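# Pour pellets into tube, restore beaker, seat disc

## Task

Get the iron pellets out of the beaker and into the clear tube, set the beaker upright on the bench again, and finish with the loose disc lying on top of the pellets while both rods pass through it.

## Robot and tools

Robot: two arms, left_arm and right_arm, each ending in a two-finger gripper with a wrist camera. Drives are cheap and have play, and the wrists are weak. Friction and weight can leave a gripper resting a centimetre or more from the commanded pose in open air, so that alone does not mean contact. Something may occasionally tug a held part or nudge a loose one.

Frames: reported hand positions (metres), quaternions (wxyz), velocities and targets use the scene frame. Its origin sits at table-top height, halfway between the two nominal arm bases; +x points out over the table, +z up, and left_arm is on the +y side (arm names do not match image sides). True bases are offset from nominal; a BASES line, if present, gives them. Printed poses may be wrong by a few cm, worse at long reach. Offsets you send are expressed in each arm's own Hand target axes. A gripper's fingers point along its +z and open and close along its y. end_effector_position is the point between the pads, roughly 1 cm short of the fingertips.

Row layout (shared by execute_actions and move): one list of 14 numbers in [-1, 1] covering both arms, even if only one moves: dx, dy, dz, rx, ry, rz, opening for left_arm, then those seven for right_arm. dx..rz are an offset (not a pose) from that arm's Hand target as it was when the action or move began; 1.0 equals 0.6 m or 180 degrees; rx, ry, rz form a single rotation vector. Opening is absolute: +1 fully open (0.094 m), -1 closed. Between -1 and +1 the fingers are driven to where grip_measured would read that value. Writing 0 for an arm's opening is a real command (half open), so resend the current command to leave a gripper alone. Sending six zeros re-requests the Hand target.

execute_actions: actions is a list of actions; each action is up to 15 rows, one per 1/30 s step; a shorter table repeats its final row to fill 15 steps. Every row in an action counts from the same start pose, not from the row before; a new action starts from the current Hand target, so repeating an offset keeps moving. An empty list just reports state. cameras: list of names; omitted, null or ["all"] gives all, [] none; an unknown name voids the call.

move: target is one 14-number row or up to 15 rows; all rows count from the same starting Hand targets. speed in m/s, 0.002 to 0.5 (default 0.25), turning capped at twice that in rad/s; one value or one per target. blend in metres rounds corners of a list (0 = stop at each). opening_speed (0.2 or more, scale units per second) ramps the fingers. blocking=false returns after about 0.5 s while the move continues. Paths are straight, end together, last at least 0.5 s and are cut at 10 s. They do not avoid obstacles or the other arm; faster moves lag, stray and hit harder, and aiming far past a contact presses harder. Openings in the first target go out at the start; openings in later targets are applied on arrival after everything stops. The result adds a move: line with the ending (done, off_target, moving, held, fault) and limits (paced = pose clipped, held = steps withheld). Done means at rest within 10 mm and 2 degrees; neither done nor off_target tells you about contact. Steer paths around an arm's own base, not near it, or its shoulder posture may flip.

wait: seconds 0 to 10; arms keep their last command; a running move continues. stop: brakes a running move (needs room). zoom_image: camera (cam_high, cam_left_wrist, cam_right_wrist) and region [x0, y0, x1, y1] in pixels from the top-left, at most 504 by 504, on that camera's newest image. finished_scene: scene = the current scene's number; irreversible; the goal must hold without the robot.

Controller: each step clips the command to within 100 mm and 20 degrees of the measured pose, so one action may fall short. Hand target in results is the last commanded pose after clipping, and the base for the next offsets. If the gripper rests short, send the remaining gap as an offset; tiny moves may not start. If an object blocks an arm it keeps pushing; command the target back past the gripper to release. The clearance check can hold commands that bring an arm near the other's forearm, but not gripper-to-gripper contact.

Readings: grip_measured uses the opening scale; empty it reads up to 1.6 mm wide; on a hard part it reads up to about 3 mm (0.064) below the part size, more for small or round ones. Full force (about 50 to 64 N per pad) starts around 0.05 below the first-touch reading (0.11+ for small or round parts). Close slowly on fragile items; to release, command well above grip_measured. Joint velocities read "within noise" when still. Joint torques follow joint order without the gripper, include gravity, have per-arm offset and scale, positive toward larger angle; numbers 1 to 3 wrap at ±28 N m. Joint ranges (rad): waist -2.618 to 3.054, shoulder 0 to 3.142, elbow 0 to 3.142 (straight 2.901), wrist pitch -1.571 to 1.571, wrist yaw -1.571 to 1.571, wrist roll -2.094 to 2.094.

Cameras: cam_high (pinhole, 672x504), cam_left_wrist and cam_right_wrist (fisheye, 672x504).

Avoid: anything leaving the table, drops, releasing moving parts, slams, hard hits or shoves, and pressing the arms into each other (can end the scene). Holding loads, stretched arms or pushing at unreachable poses heats motors: MOTOR HOT at 75 °C, fold-away fault at 90 °C, collapse at 100 °C. Any arm stop is costly.

Each tool is called after "Call:" in YAML: its name, and indented under it one key for each argument.

## Session

Call:
execute_actions:
  actions: []

Scene clock: 0.00 s.
left_arm: end_effector_position=(+0.2618, +0.0057, +0.2665) grip_measured=+1.000 end_effector_quat_wxyz=(+0.255, +0.492, +0.832, +0.029) | right_arm: end_effector_position=(+0.2414, -0.1332, +0.1888) grip_measured=+1.000 end_effector_quat_wxyz=(-0.390, +0.695, -0.565, -0.212)
Joint positions: left_arm=[-1.04 1.58 1.737 -1.297 -0.299 0.078 0.094] | right_arm=[0.184 1.27 0.849 -0.695 -0.831 -1.376 0.094]
Joint velocities: within noise
Joint torques (N m): no reading
Heat: left arm: 26 °C; right arm: 33 °C.
Hand target: left_arm +0.2629, +0.0052, +0.2767; +0.270, +0.485, +0.831, +0.022 | right_arm +0.2418, -0.1303, +0.1993; -0.403, +0.694, -0.557, -0.215
Tool commands: left_gripper/opening=+1.0 right_gripper/opening=+1.0

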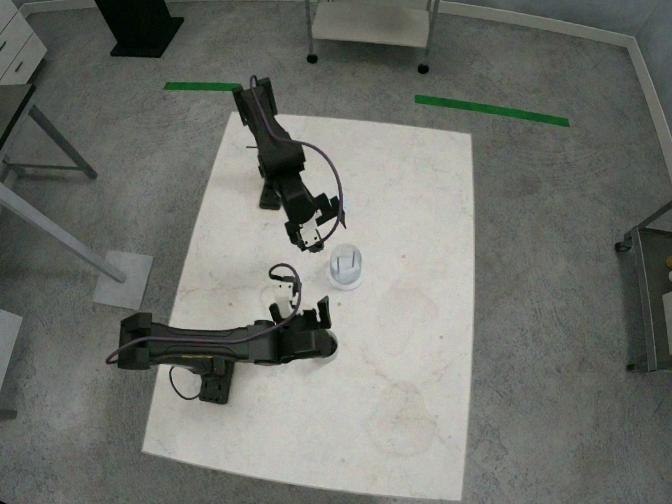

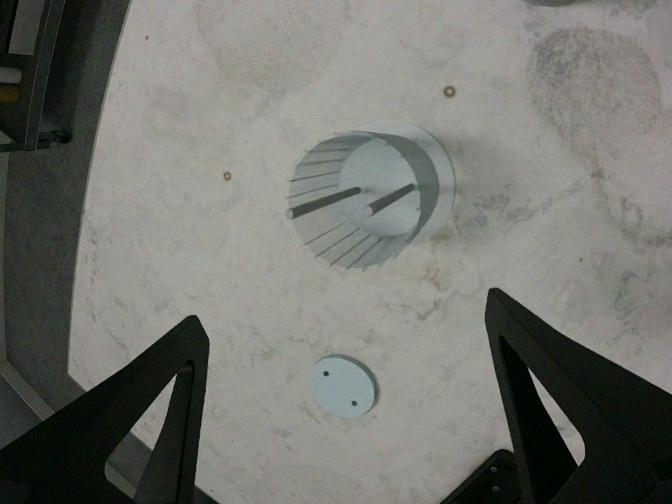

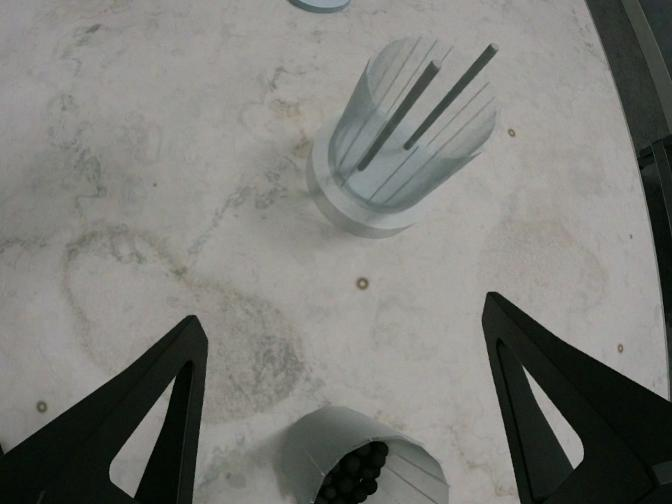

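Call:
zoom_image:
  camera: "cam_left_wrist"
  region: [250, 80, 500, 440]

Call:
zoom_image:
  camera: "cam_right_wrist"
  region: [240, 0, 540, 300]

Call:
zoom_image:
  camera: "cam_right_wrist"
  region: [200, 300, 500, 504]

Call:
zoom_image:
  camera: "cam_high"
  region: [200, 180, 440, 400]

Scaled by 1.400 from the camera's 672x504 image, which has a finer 960x720 frame.

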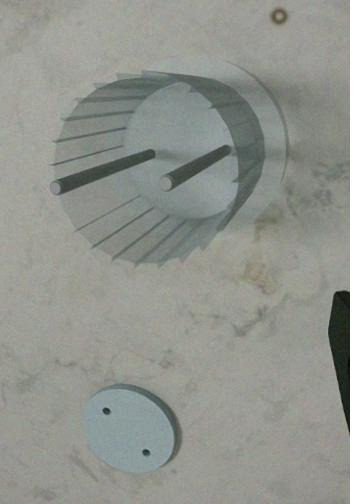

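Scaled by 1.680 from the camera's 672x504 image, which has a finer 960x720 frame.

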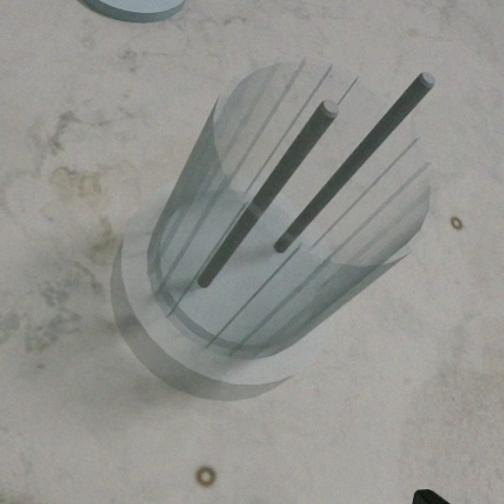

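Scaled by 1.680 from the camera's 672x504 image, which has a finer 960x720 frame.

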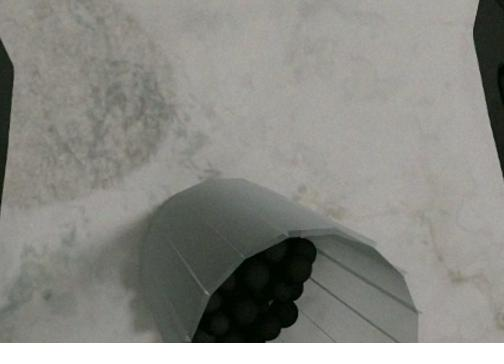

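Scaled by 2.100.

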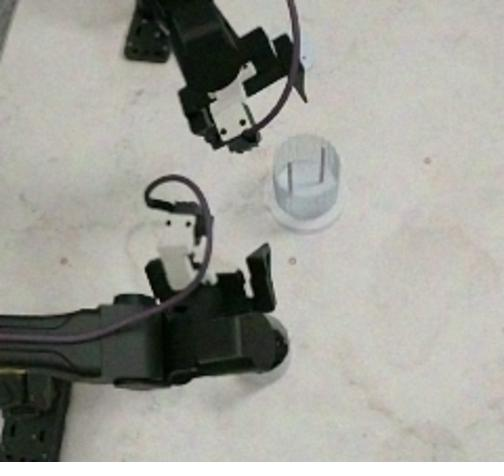

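Call:
move:
  target: [0,0,0,0,0,0,1, 0,0,-0.2,0,0,0,1]
  speed: 0.2

Scene clock: 14.50 s.
left_arm: end_effector_position=(+0.2618, +0.0057, +0.2665) grip_measured=+1.000 end_effector_quat_wxyz=(+0.255, +0.492, +0.832, +0.029) | right_arm: end_effector_position=(+0.2199, -0.2274, +0.2567) grip_measured=+1.000 end_effector_quat_wxyz=(-0.385, +0.692, -0.571, -0.218)
Joint positions: left_arm=[-1.04 1.58 1.737 -1.297 -0.299 0.078 0.094] | right_arm=[-0.267 1.336 1.195 -1.532 -0.912 -2.065 0.094]
Joint velocities: within noise
Joint torques (N m): left_arm=[-0.17 -7.64 6.69 1.21 -0.09 -0.06] | right_arm=[-0.55 -3.45 6.93 -0.1 -0.68 -0.07]
Heat: left arm: 28 °C; right arm: 33 °C.
Hand target: left_arm +0.2629, +0.0052, +0.2767; +0.270, +0.485, +0.831, +0.022 | right_arm +0.2237, -0.2261, +0.2693; -0.403, +0.694, -0.557, -0.215
Off the commanded pose: left_arm 0.010 m, 2 deg | right_arm 0.013 m, 3 deg.
joint sent to its limit (right arm) — joint 6 (wrist roll), lower limit. The joint targets still meet the commanded pose.
move: off_target (right_arm)

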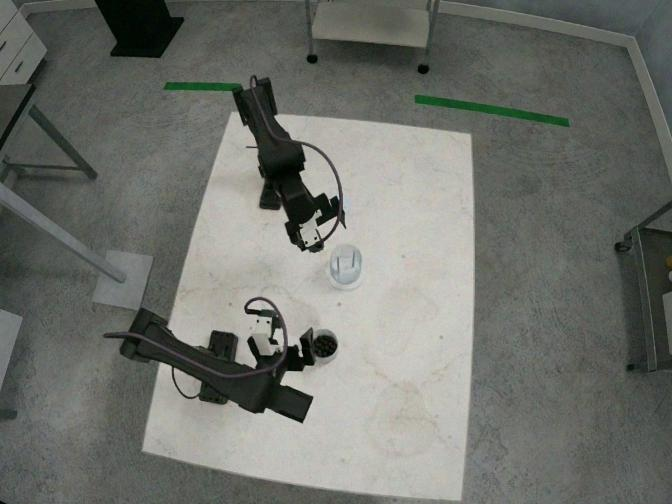

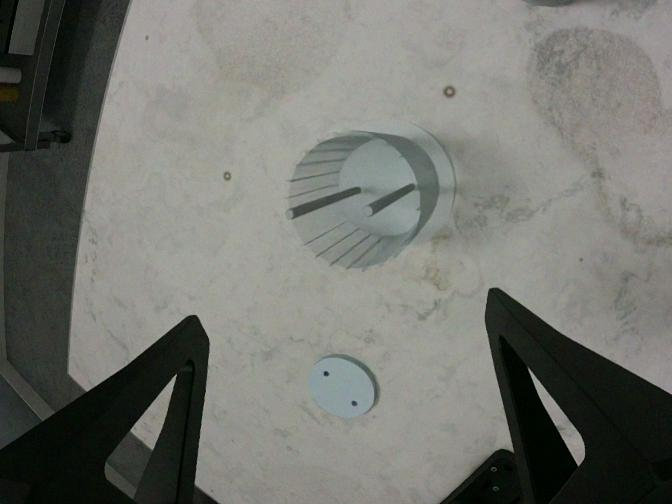

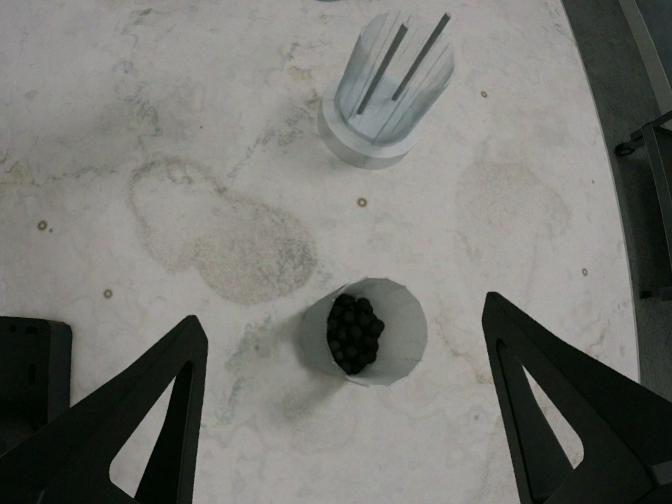

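Call:
zoom_image:
  camera: "cam_left_wrist"
  region: [270, 110, 470, 280]

Call:
zoom_image:
  camera: "cam_left_wrist"
  region: [290, 340, 400, 430]

Call:
zoom_image:
  camera: "cam_right_wrist"
  region: [290, 0, 480, 180]

Call:
zoom_image:
  camera: "cam_right_wrist"
  region: [280, 260, 450, 420]

Scaled by 2.520 from the camera's 672x504 image, which has a finer 960x720 frame.

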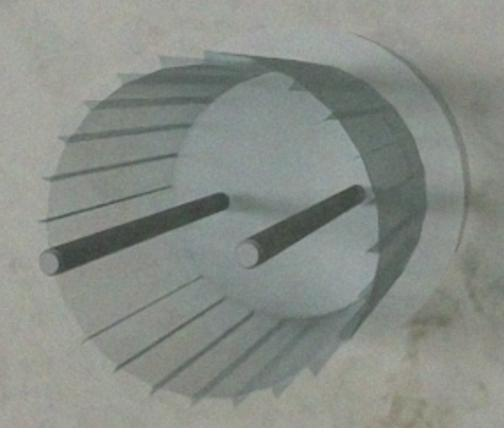

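Scaled by 4.582 from the camera's 672x504 image, which has a finer 960x720 frame.

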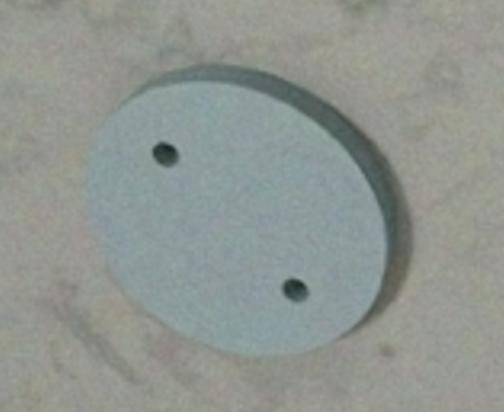

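Scaled by 2.653 from the camera's 672x504 image, which has a finer 960x720 frame.

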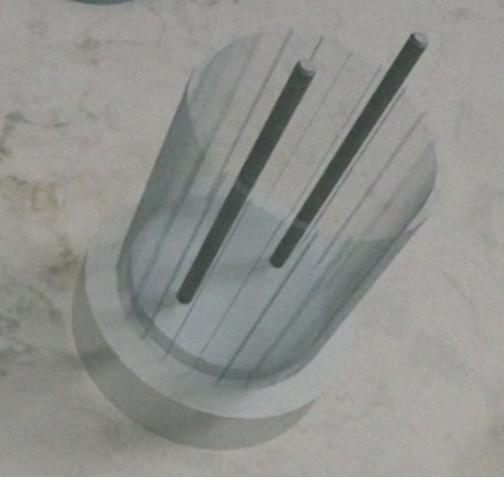

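Scaled by 2.965 from the camera's 672x504 image, which has a finer 960x720 frame.

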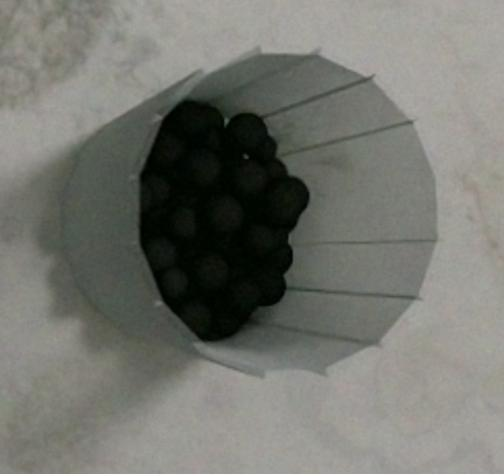

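Call:
move:
  target: [0.3632,0.08,-0.0437,0.0943,0.1471,-0.0245,1, 0.169,-0.0665,0.104,0.3081,0.0337,0.3123,1]
  speed: 0.2

Scene clock: 49.83 s.
left_arm: end_effector_position=(+0.2117, +0.2142, +0.2167) grip_measured=+1.000 end_effector_quat_wxyz=(+0.073, +0.463, +0.883, +0.011) | right_arm: end_effector_position=(+0.2958, -0.2368, +0.1635) grip_measured=+1.000 end_effector_quat_wxyz=(+0.479, -0.120, +0.867, +0.061)
Joint positions: left_arm=[-0.414 1.17 1.319 -1.573 -0.015 0.535 0.094] | right_arm=[0.242 0.882 0.398 -0.078 -0.009 -0.016 0.094]
Joint velocities: within noise
Joint torques (N m): left_arm=[0.64 -4.41 5.3 0.53 0.13 0.08] | right_arm=[0.61 -1.24 4.86 1.92 0.06 0.19]
Heat: left arm: 29 °C; right arm: 33 °C.
Hand target: left_arm +0.2052, +0.2149, +0.2202; +0.000, +0.469, +0.883, +0.000 | right_arm +0.3000, -0.2349, +0.1700; +0.496, -0.113, +0.858, +0.065
Off the commanded pose: left_arm 0.007 m, 8 deg | right_arm 0.008 m, 2 deg.
joint sent to its limit (left arm) — joint 4 (wrist pitch), lower limit. The joint targets are off in orientation, not in position.
move: off_target (left_arm)

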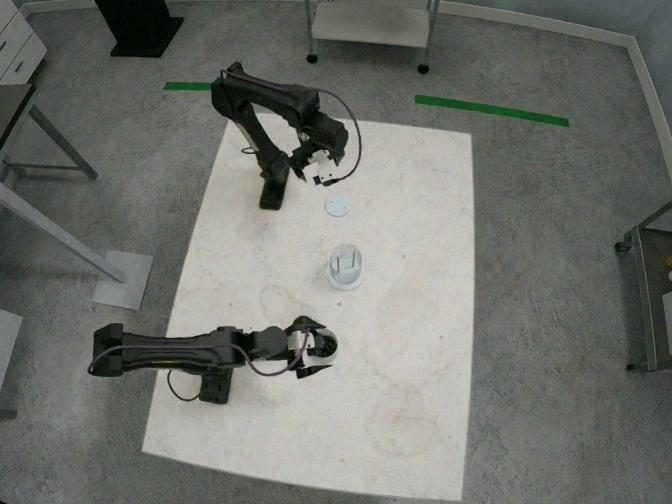

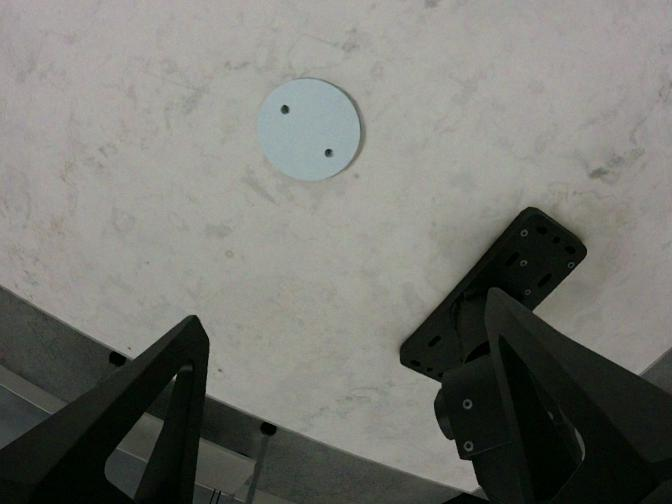

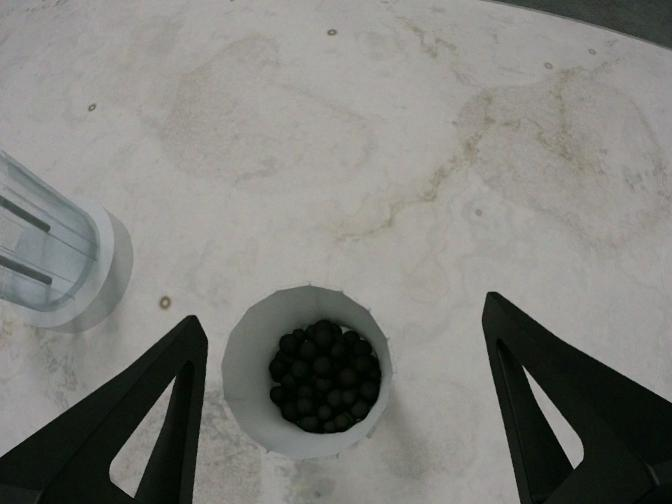

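Call:
zoom_image:
  camera: "cam_right_wrist"
  region: [200, 270, 420, 480]

Call:
zoom_image:
  camera: "cam_left_wrist"
  region: [230, 60, 390, 200]

Call:
zoom_image:
  camera: "cam_high"
  region: [270, 180, 410, 400]

Scaled by 2.291 from the camera's 672x504 image, which has a finer 960x720 frame.

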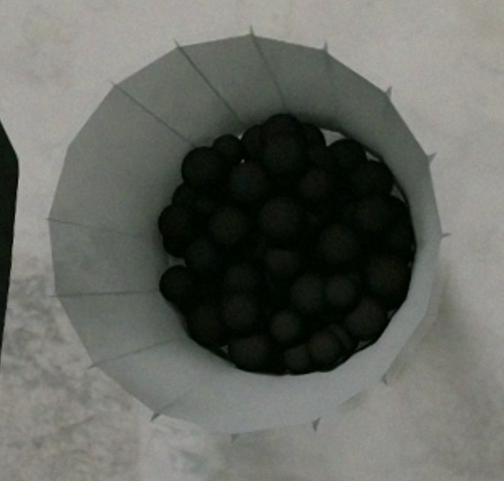

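Scaled by 3.150 from the camera's 672x504 image, which has a finer 960x720 frame.

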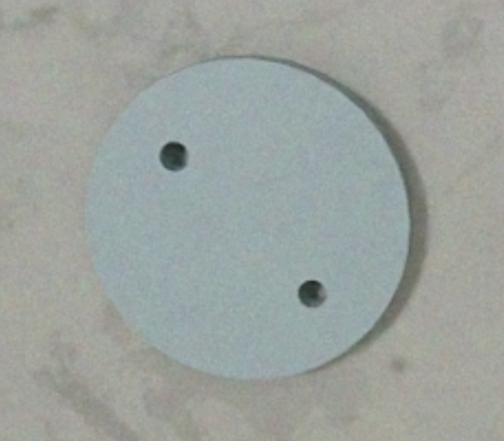

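Scaled by 2.291.

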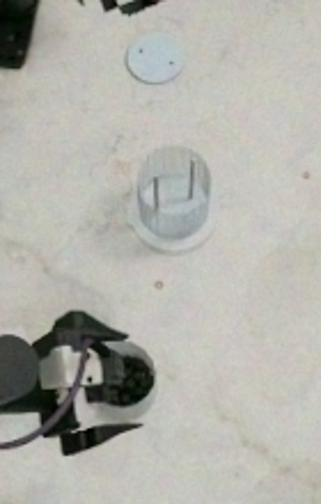

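Call:
move:
  target: [0,0,0,0,0,0,1, 0.0613,0.0335,0.0238,0,0,0,1]
  speed: 0.15
  cameras: ["cam_right_wrist","cam_high"]

Scene clock: 60.57 s.
left_arm: end_effector_position=(+0.2117, +0.2142, +0.2167) grip_measured=+1.000 end_effector_quat_wxyz=(+0.073, +0.463, +0.883, +0.011) | right_arm: end_effector_position=(+0.2845, -0.2184, +0.1236) grip_measured=+1.000 end_effector_quat_wxyz=(+0.478, -0.123, +0.868, +0.062)
Joint positions: left_arm=[-0.414 1.17 1.319 -1.573 -0.015 0.537 0.094] | right_arm=[0.374 0.948 0.254 0.126 0.099 0.05 0.094]
Joint velocities: within noise
Joint torques (N m): left_arm=[0.53 -4.33 4.93 0.52 0.12 0.07] | right_arm=[0.66 -1.25 4.67 1.91 0.12 0.19]
Heat: left arm: 28 °C; right arm: 33 °C.
Hand target: left_arm +0.2052, +0.2149, +0.2202; +0.000, +0.469, +0.883, +0.000 | right_arm +0.2890, -0.2171, +0.1310; +0.496, -0.113, +0.858, +0.065
Off the commanded pose: left_arm 0.007 m, 8 deg | right_arm 0.009 m, 3 deg.
joint sent to its limit (left arm) — joint 4 (wrist pitch), lower limit. The joint targets are off in orientation, not in position.
move: off_target (left_arm, right_arm)
Images, in order (width x height): cam_high 672x504, cam_right_wrist 672x504.

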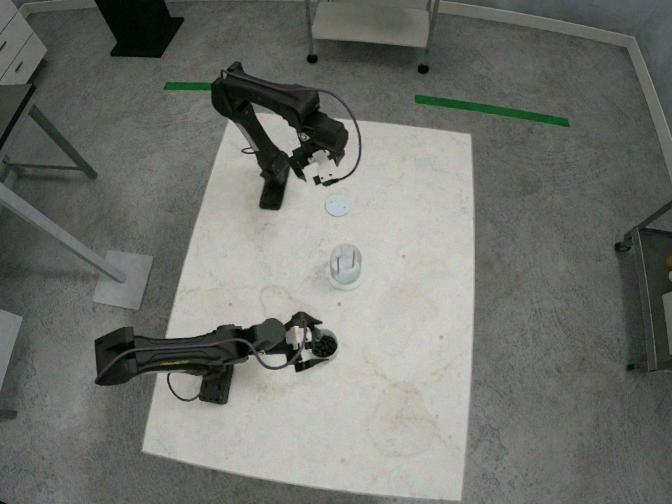

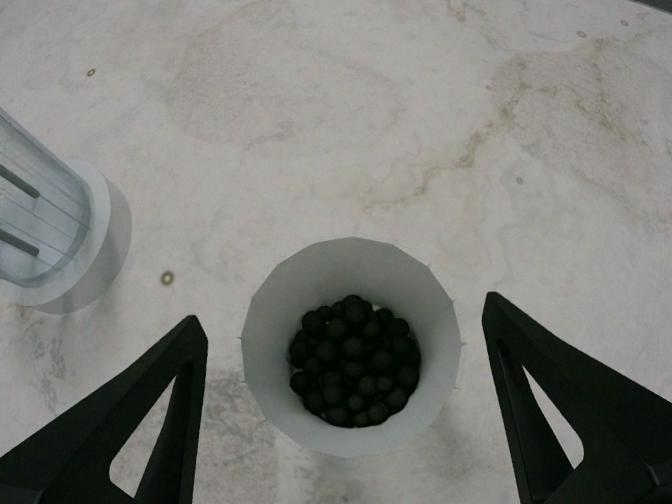

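Call:
move:
  target: [0,0,0,0,0,0,1, 0.0707,-0.0033,0.0408,0,0,0,1]
  speed: 0.12
  cameras: ["cam_right_wrist"]

Scene clock: 63.87 s.
left_arm: end_effector_position=(+0.2117, +0.2142, +0.2167) grip_measured=+1.000 end_effector_quat_wxyz=(+0.073, +0.463, +0.883, +0.011) | right_arm: end_effector_position=(+0.2861, -0.2180, +0.0765) grip_measured=+1.000 end_effector_quat_wxyz=(+0.481, -0.123, +0.866, +0.062)
Joint positions: left_arm=[-0.414 1.17 1.319 -1.573 -0.015 0.537 0.094] | right_arm=[0.374 1.23 0.114 0.556 0.1 0.05 0.094]
Joint velocities: within noise
Joint torques (N m): left_arm=[0.54 -4.44 5.35 0.61 0.12 0.07] | right_arm=[-0.36 -1.87 3.23 1.92 0.03 0.11]
Heat: left arm: 28 °C; right arm: 33 °C.
Hand target: left_arm +0.2052, +0.2149, +0.2202; +0.000, +0.469, +0.883, +0.000 | right_arm +0.2895, -0.2190, +0.0820; +0.496, -0.113, +0.858, +0.065
Off the commanded pose: left_arm 0.007 m, 8 deg | right_arm 0.007 m, 2 deg.
joint sent to its limit (left arm) — joint 4 (wrist pitch), lower limit. The joint targets are off in orientation, not in position.
move: off_target (left_arm)
Images, in order (width x height): cam_right_wrist 672x504.

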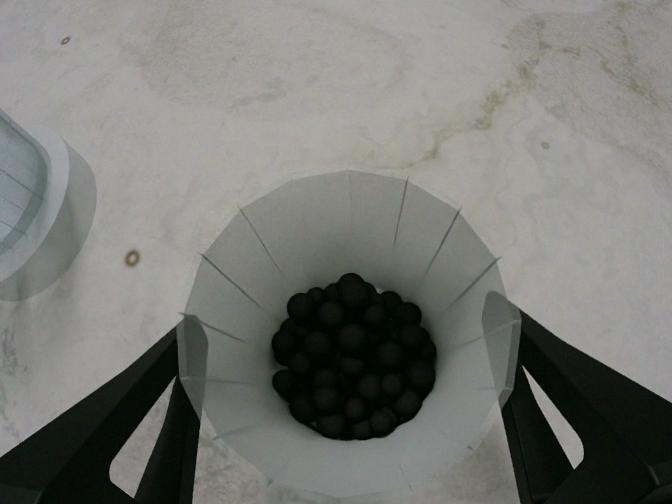

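Call:
move:
  target: [0,0,0,0,0,0,1, 0.0628,0,0.0363,0,0,0,1]
  speed: 0.1
  cameras: ["cam_right_wrist","cam_high"]

Scene clock: 66.30 s.
left_arm: end_effector_position=(+0.2117, +0.2142, +0.2167) grip_measured=+1.000 end_effector_quat_wxyz=(+0.073, +0.463, +0.883, +0.011) | right_arm: end_effector_position=(+0.2852, -0.2184, +0.0316) grip_measured=+1.000 end_effector_quat_wxyz=(+0.480, -0.123, +0.866, +0.062)
Joint positions: left_arm=[-0.414 1.17 1.319 -1.573 -0.015 0.537 0.094] | right_arm=[0.374 1.724 0.042 1.119 0.1 0.05 0.094]
Joint velocities: within noise
Joint torques (N m): left_arm=[0.58 -4.37 5.03 0.57 0.12 0.02] | right_arm=[-0.23 -3.28 1.24 1.98 0.01 0.07]
Heat: left arm: 27 °C; right arm: 33 °C.
Hand target: left_arm +0.2052, +0.2149, +0.2202; +0.000, +0.469, +0.883, +0.000 | right_arm +0.2895, -0.2190, +0.0385; +0.496, -0.113, +0.858, +0.065
Off the commanded pose: left_arm 0.007 m, 8 deg | right_arm 0.008 m, 2 deg.
joint sent to its limit (left arm) — joint 4 (wrist pitch), lower limit. The joint targets are off in orientation, not in position.
move: off_target (left_arm)
Images, in order (width x height): cam_high 672x504, cam_right_wrist 672x504.

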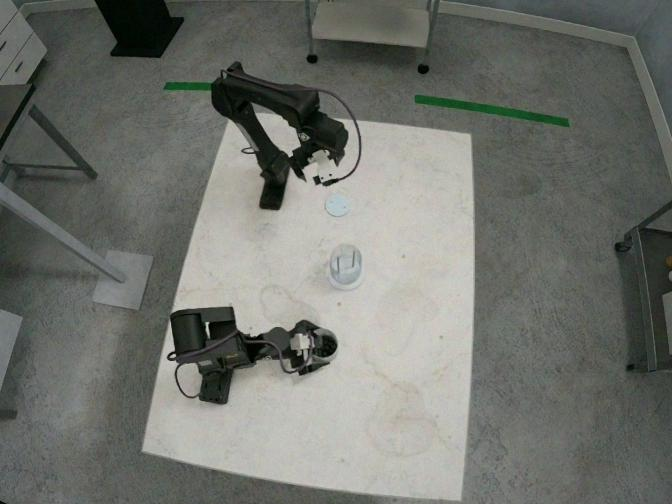

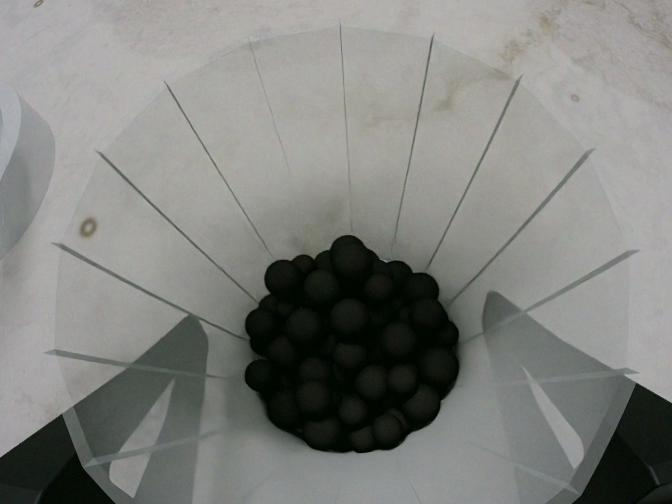

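Call:
move:
  target: [0,0,0,0,0,0,1, 0,0,0,0,0,0,0.5]
  opening_speed: 0.3
  cameras: ["cam_right_wrist"]

Scene clock: 69.40 s.
left_arm: end_effector_position=(+0.2117, +0.2142, +0.2167) grip_measured=+1.000 end_effector_quat_wxyz=(+0.073, +0.463, +0.883, +0.011) | right_arm: end_effector_position=(+0.2860, -0.2201, +0.0319) grip_measured=+0.656 end_effector_quat_wxyz=(+0.481, -0.119, +0.867, +0.060)
Joint positions: left_arm=[-0.414 1.17 1.319 -1.573 -0.015 0.537 0.094] | right_arm=[0.37 1.724 0.042 1.12 0.103 0.053 0.078]
Joint velocities: within noise
Joint torques (N m): left_arm=[0.75 -4.29 5.11 0.54 0.18 0.07] | right_arm=[-0.32 -3.28 1.26 1.96 0.01 0.08]
Heat: left arm: 27 °C; right arm: 33 °C.
Hand target: left_arm +0.2052, +0.2149, +0.2202; +0.000, +0.469, +0.883, +0.000 | right_arm +0.2895, -0.2190, +0.0385; +0.496, -0.113, +0.858, +0.065
Off the commanded pose: left_arm 0.007 m, 8 deg | right_arm 0.008 m, 2 deg.
joint sent to its limit (left arm) — joint 4 (wrist pitch), lower limit. The joint targets are off in orientation, not in position.
move: off_target (left_arm)
Images, in order (width x height): cam_right_wrist 672x504.

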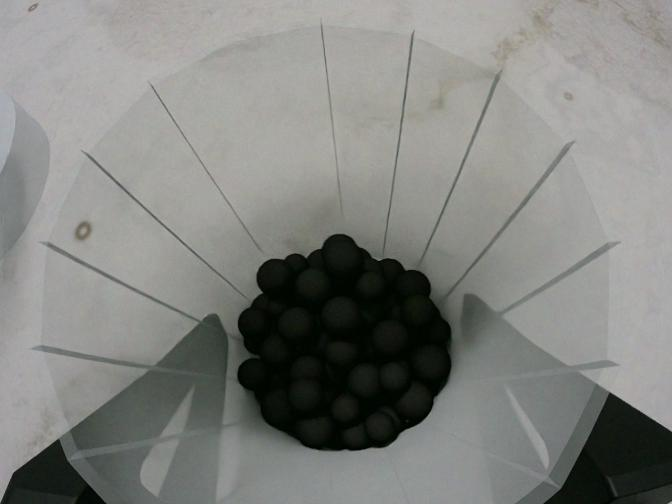

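Call:
move:
  target: [0,0,0,0,0,0,1, -0.2237,0,-0.1292,0,0,0,0.5]
  speed: 0.12

Scene clock: 76.23 s.
left_arm: end_effector_position=(+0.2117, +0.2142, +0.2167) grip_measured=+1.000 end_effector_quat_wxyz=(+0.073, +0.463, +0.883, +0.011) | right_arm: end_effector_position=(+0.2777, -0.2211, +0.1568) grip_measured=+0.656 end_effector_quat_wxyz=(+0.450, -0.126, +0.882, +0.056)
Joint positions: left_arm=[-0.414 1.17 1.319 -1.573 -0.015 0.537 0.094] | right_arm=[0.374 0.856 0.419 -0.196 0.099 0.053 0.078]
Joint velocities: within noise
Joint torques (N m): left_arm=[0.49 -4.41 5.12 0.5 0.1 0.02] | right_arm=[-0.25 -4 9.1 1.74 0.02 0.09]
Heat: left arm: 27 °C; right arm: 33 °C.
Hand target: left_arm +0.2052, +0.2149, +0.2202; +0.000, +0.469, +0.883, +0.000 | right_arm +0.2894, -0.2190, +0.1935; +0.496, -0.113, +0.858, +0.065
Off the commanded pose: left_arm 0.007 m, 8 deg | right_arm 0.039 m, 6 deg.
joint sent to its limit (left arm) — joint 4 (wrist pitch), lower limit. The joint targets are off in orientation, not in position.
move: off_target (left_arm, right_arm)

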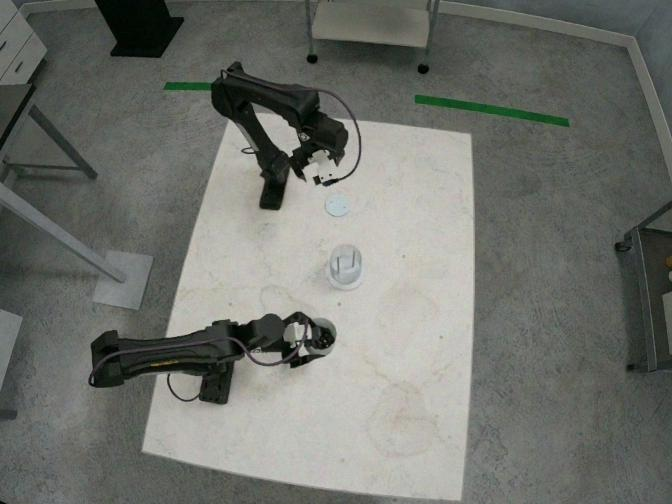

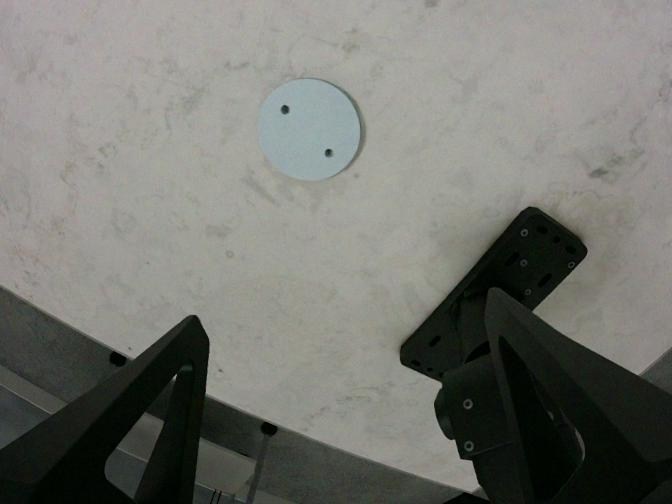

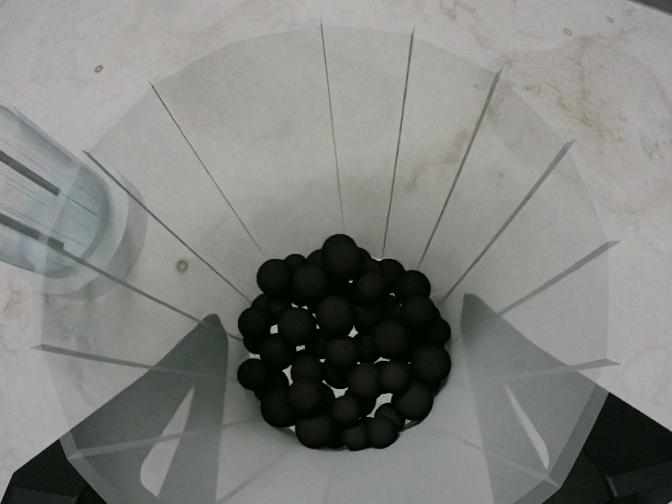

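Call:
move:
  target: [0,0,0,0,0,0,1, -0.1587,0.1733,0.1802,-0.0982,-0.0217,-0.052,0.5]
  speed: 0.15

Scene clock: 80.97 s.
left_arm: end_effector_position=(+0.2117, +0.2142, +0.2167) grip_measured=+1.000 end_effector_quat_wxyz=(+0.073, +0.463, +0.883, +0.011) | right_arm: end_effector_position=(+0.3752, -0.0995, +0.1770) grip_measured=+0.656 end_effector_quat_wxyz=(+0.438, -0.250, +0.852, +0.143)
Joint positions: left_arm=[-0.414 1.17 1.319 -1.573 -0.015 0.537 0.094] | right_arm=[0.469 1.49 0.858 0.016 -0.096 -0.039 0.078]
Joint velocities: within noise
Joint torques (N m): left_arm=[0.55 -4.18 4.98 0.54 0.12 0.03] | right_arm=[0.51 -6.42 9.31 2.42 -0.15 -0.11]
Heat: left arm: 27 °C; right arm: 33 °C.
Hand target: left_arm +0.2052, +0.2149, +0.2202; +0.000, +0.469, +0.883, +0.000 | right_arm +0.3989, -0.0819, +0.2219; +0.505, -0.255, +0.809, +0.159
Off the commanded pose: left_arm 0.007 m, 8 deg | right_arm 0.054 m, 9 deg.
joint sent to its limit (left arm) — joint 4 (wrist pitch), lower limit. The joint targets are off in orientation, not in position.
move: off_target (left_arm, right_arm)

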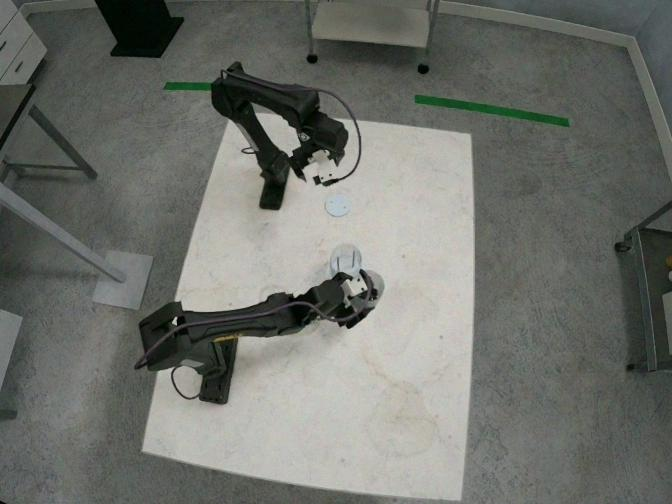

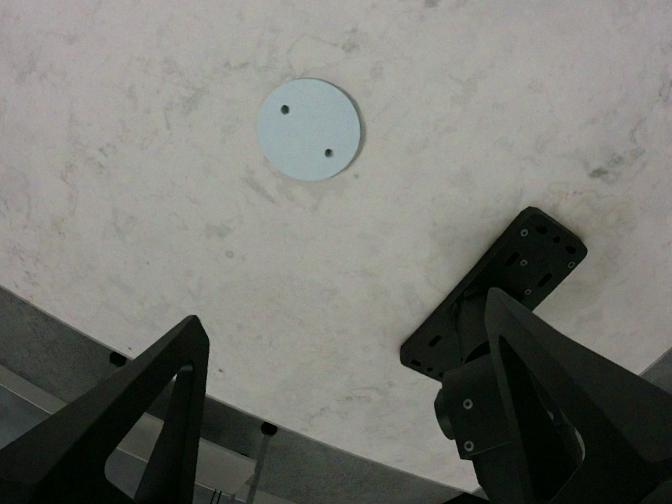

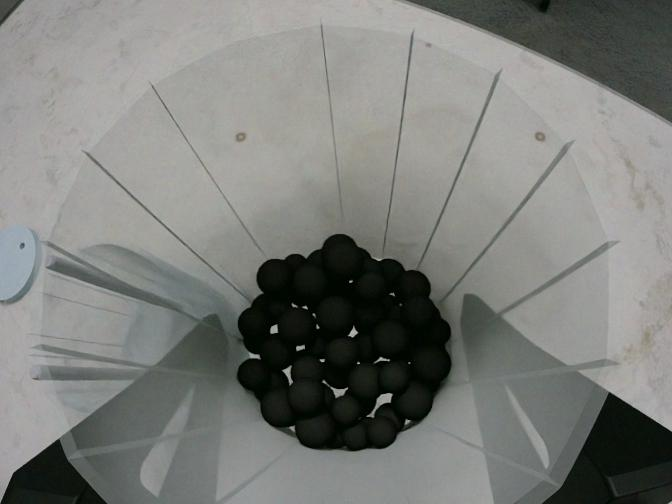

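Call:
zoom_image:
  camera: "cam_right_wrist"
  region: [0, 200, 260, 440]

Call:
zoom_image:
  camera: "cam_high"
  region: [280, 180, 420, 350]

Scaled by 1.938 from the camera's 672x504 image, which has a finer 960x720 frame.

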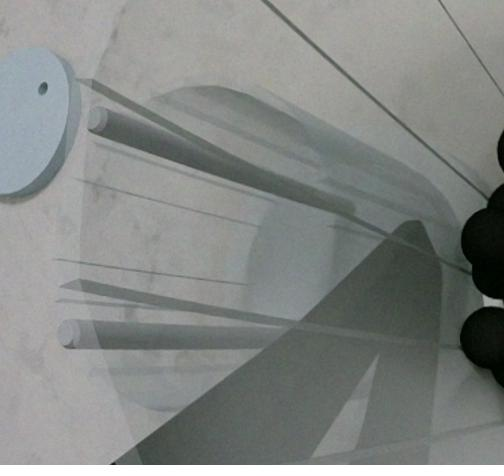

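Scaled by 2.965.

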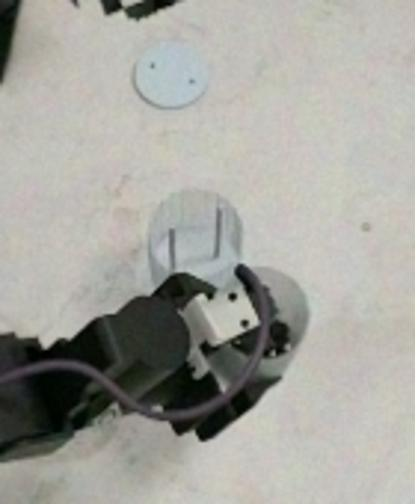

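Call:
move:
  target: [0,0,0,0,0,0,1, 0.0187,0.0448,0.0377,0.1096,0,-0.2247,0.5]
  speed: 0.15

Scene clock: 94.93 s.
left_arm: end_effector_position=(+0.2117, +0.2142, +0.2167) grip_measured=+1.000 end_effector_quat_wxyz=(+0.073, +0.463, +0.883, +0.011) | right_arm: end_effector_position=(+0.3863, -0.0558, +0.1779) grip_measured=+0.656 end_effector_quat_wxyz=(+0.519, -0.460, +0.702, -0.159)
Joint positions: left_arm=[-0.414 1.17 1.319 -1.573 -0.015 0.537 0.094] | right_arm=[0.735 1.644 0.844 0.335 0.421 -0.675 0.078]
Joint velocities: within noise
Joint torques (N m): left_arm=[0.75 -4.15 5.14 0.56 0.08 0.07] | right_arm=[0.5 -7.3 5.09 2.47 0.33 -0.08]
Heat: left arm: 27 °C; right arm: 33 °C.
Hand target: left_arm +0.2052, +0.2149, +0.2202; +0.000, +0.469, +0.883, +0.000 | right_arm +0.3961, -0.0511, +0.2019; +0.564, -0.429, +0.686, -0.162
Off the commanded pose: left_arm 0.007 m, 8 deg | right_arm 0.026 m, 7 deg.
joint sent to its limit (left arm) — joint 4 (wrist pitch), lower limit. The joint targets are off in orientation, not in position.
move: off_target (left_arm, right_arm)

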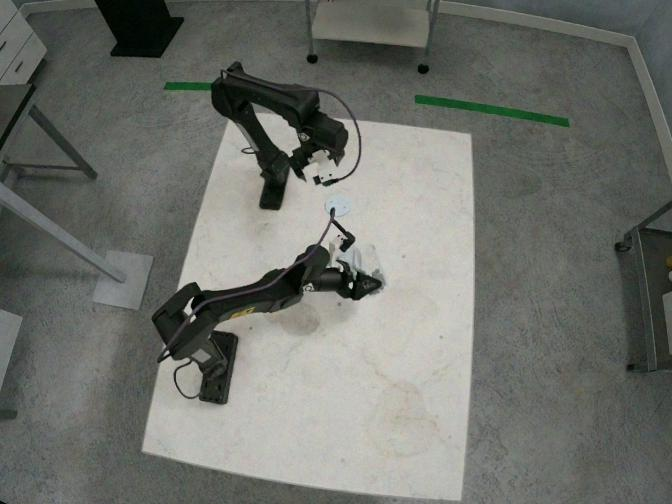

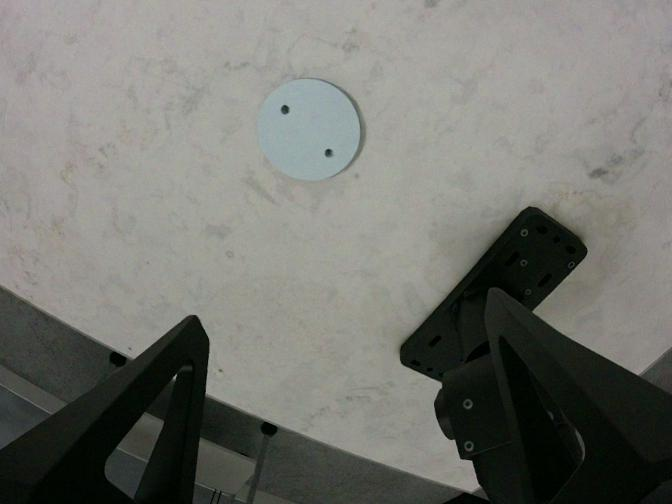

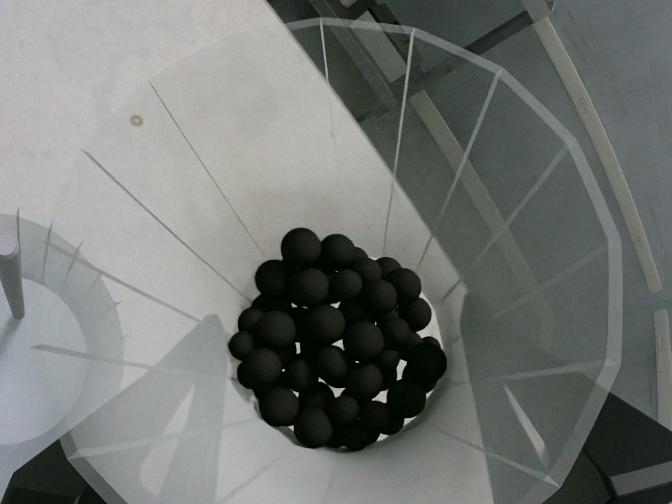

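Call:
zoom_image:
  camera: "cam_high"
  region: [290, 190, 410, 320]

Call:
zoom_image:
  camera: "cam_right_wrist"
  region: [0, 180, 250, 480]

Scaled by 3.877.

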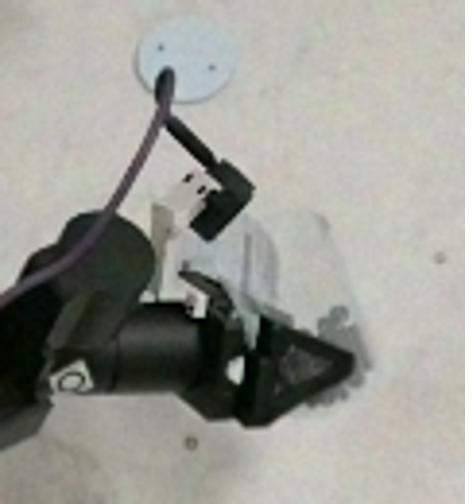

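Scaled by 1.680 from the camera's 672x504 image, which has a finer 960x720 frame.

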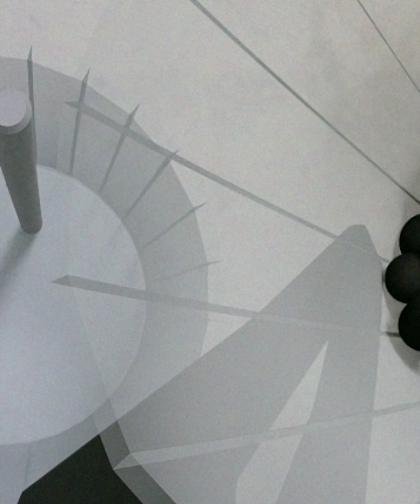

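Call:
move:
  target: [0,0,0,0,0,0,1, 0.0008,-0.012,-0.0147,0.0789,-0.0068,-0.1465,0.5]
  speed: 0.15
  cameras: ["cam_high","cam_right_wrist"]

Scene clock: 102.13 s.
left_arm: end_effector_position=(+0.2117, +0.2142, +0.2167) grip_measured=+1.000 end_effector_quat_wxyz=(+0.073, +0.463, +0.883, +0.011) | right_arm: end_effector_position=(+0.3887, -0.0623, +0.1847) grip_measured=+0.656 end_effector_quat_wxyz=(+0.526, -0.543, +0.547, -0.361)
Joint positions: left_arm=[-0.414 1.17 1.319 -1.573 -0.015 0.537 0.094] | right_arm=[0.782 1.744 0.712 0.804 0.602 -1.252 0.078]
Joint velocities: within noise
Joint torques (N m): left_arm=[0.51 -4.11 5.09 0.59 0.13 0] | right_arm=[0.59 -7.28 4.4 2.55 0.25 -0.01]
Heat: left arm: 27 °C; right arm: 34 °C.
Hand target: left_arm +0.2052, +0.2149, +0.2202; +0.000, +0.469, +0.883, +0.000 | right_arm +0.3909, -0.0579, +0.2094; +0.568, -0.503, +0.539, -0.365
Off the commanded pose: left_arm 0.007 m, 8 deg | right_arm 0.025 m, 7 deg.
joint sent to its limit (left arm) — joint 4 (wrist pitch), lower limit. The joint targets are off in orientation, not in position.
move: off_target (left_arm, right_arm)
Images, in order (width x height): cam_high 672x504, cam_right_wrist 672x504.

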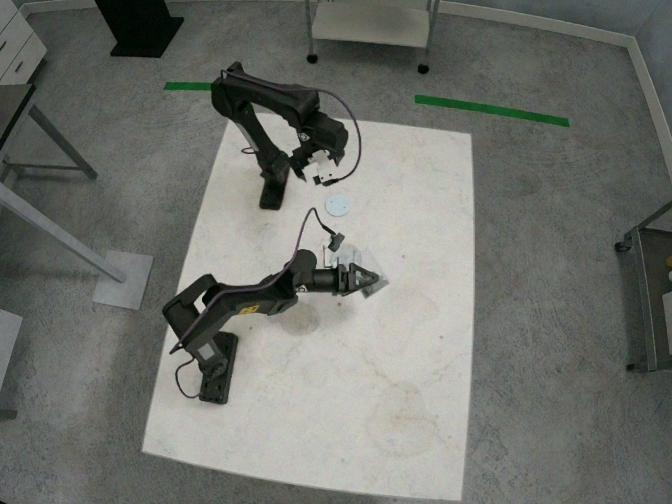

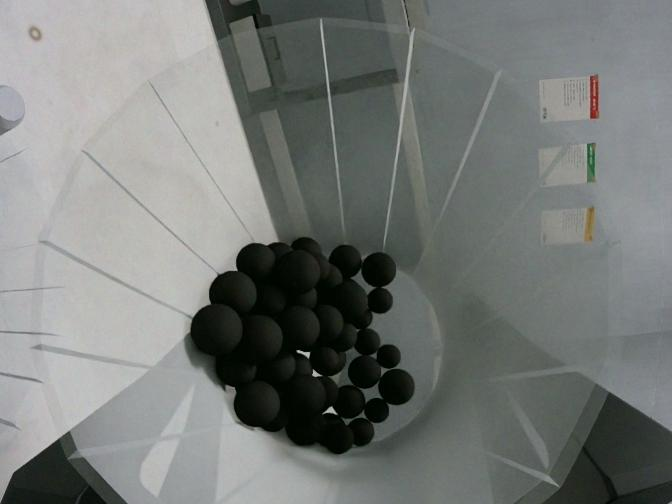

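Call:
move:
  target: [0,0,0,0,0,0,1, -0.0163,-0.011,-0.009,0.0456,-0.0047,-0.0761,0.5]
  speed: 0.1
  cameras: ["cam_high","cam_right_wrist"]

Scene clock: 106.73 s.
left_arm: end_effector_position=(+0.2117, +0.2142, +0.2167) grip_measured=+1.000 end_effector_quat_wxyz=(+0.073, +0.463, +0.883, +0.011) | right_arm: end_effector_position=(+0.3869, -0.0543, +0.1945) grip_measured=+0.656 end_effector_quat_wxyz=(-0.518, +0.567, -0.446, +0.460)
Joint positions: left_arm=[-0.414 1.17 1.319 -1.573 -0.015 0.537 0.094] | right_arm=[0.811 1.848 0.68 1.119 0.646 -1.6 0.078]
Joint velocities: within noise
Joint torques (N m): left_arm=[0.88 -4.49 5.33 0.55 0.11 0] | right_arm=[0.54 -7.77 3.88 2.52 0.13 0]
Heat: left arm: 27 °C; right arm: 34 °C.
Hand target: left_arm +0.2052, +0.2149, +0.2202; +0.000, +0.469, +0.883, +0.000 | right_arm +0.3850, -0.0510, +0.2187; -0.559, +0.525, -0.444, +0.463
Off the commanded pose: left_arm 0.007 m, 8 deg | right_arm 0.024 m, 7 deg.
joint sent to its limit (left arm) — joint 4 (wrist pitch), lower limit. The joint targets are off in orientation, not in position.
move: off_target (left_arm, right_arm)
Images, in order (width x height): cam_high 672x504, cam_right_wrist 672x504.

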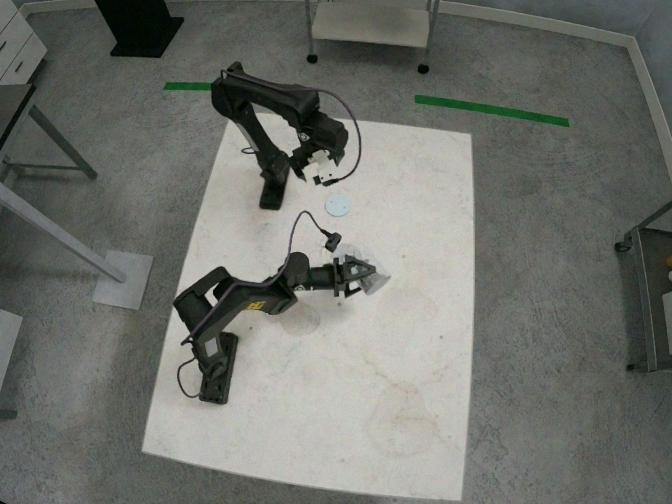

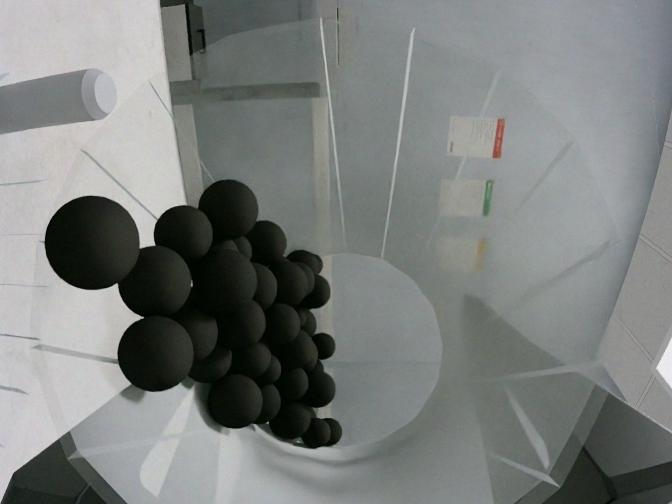

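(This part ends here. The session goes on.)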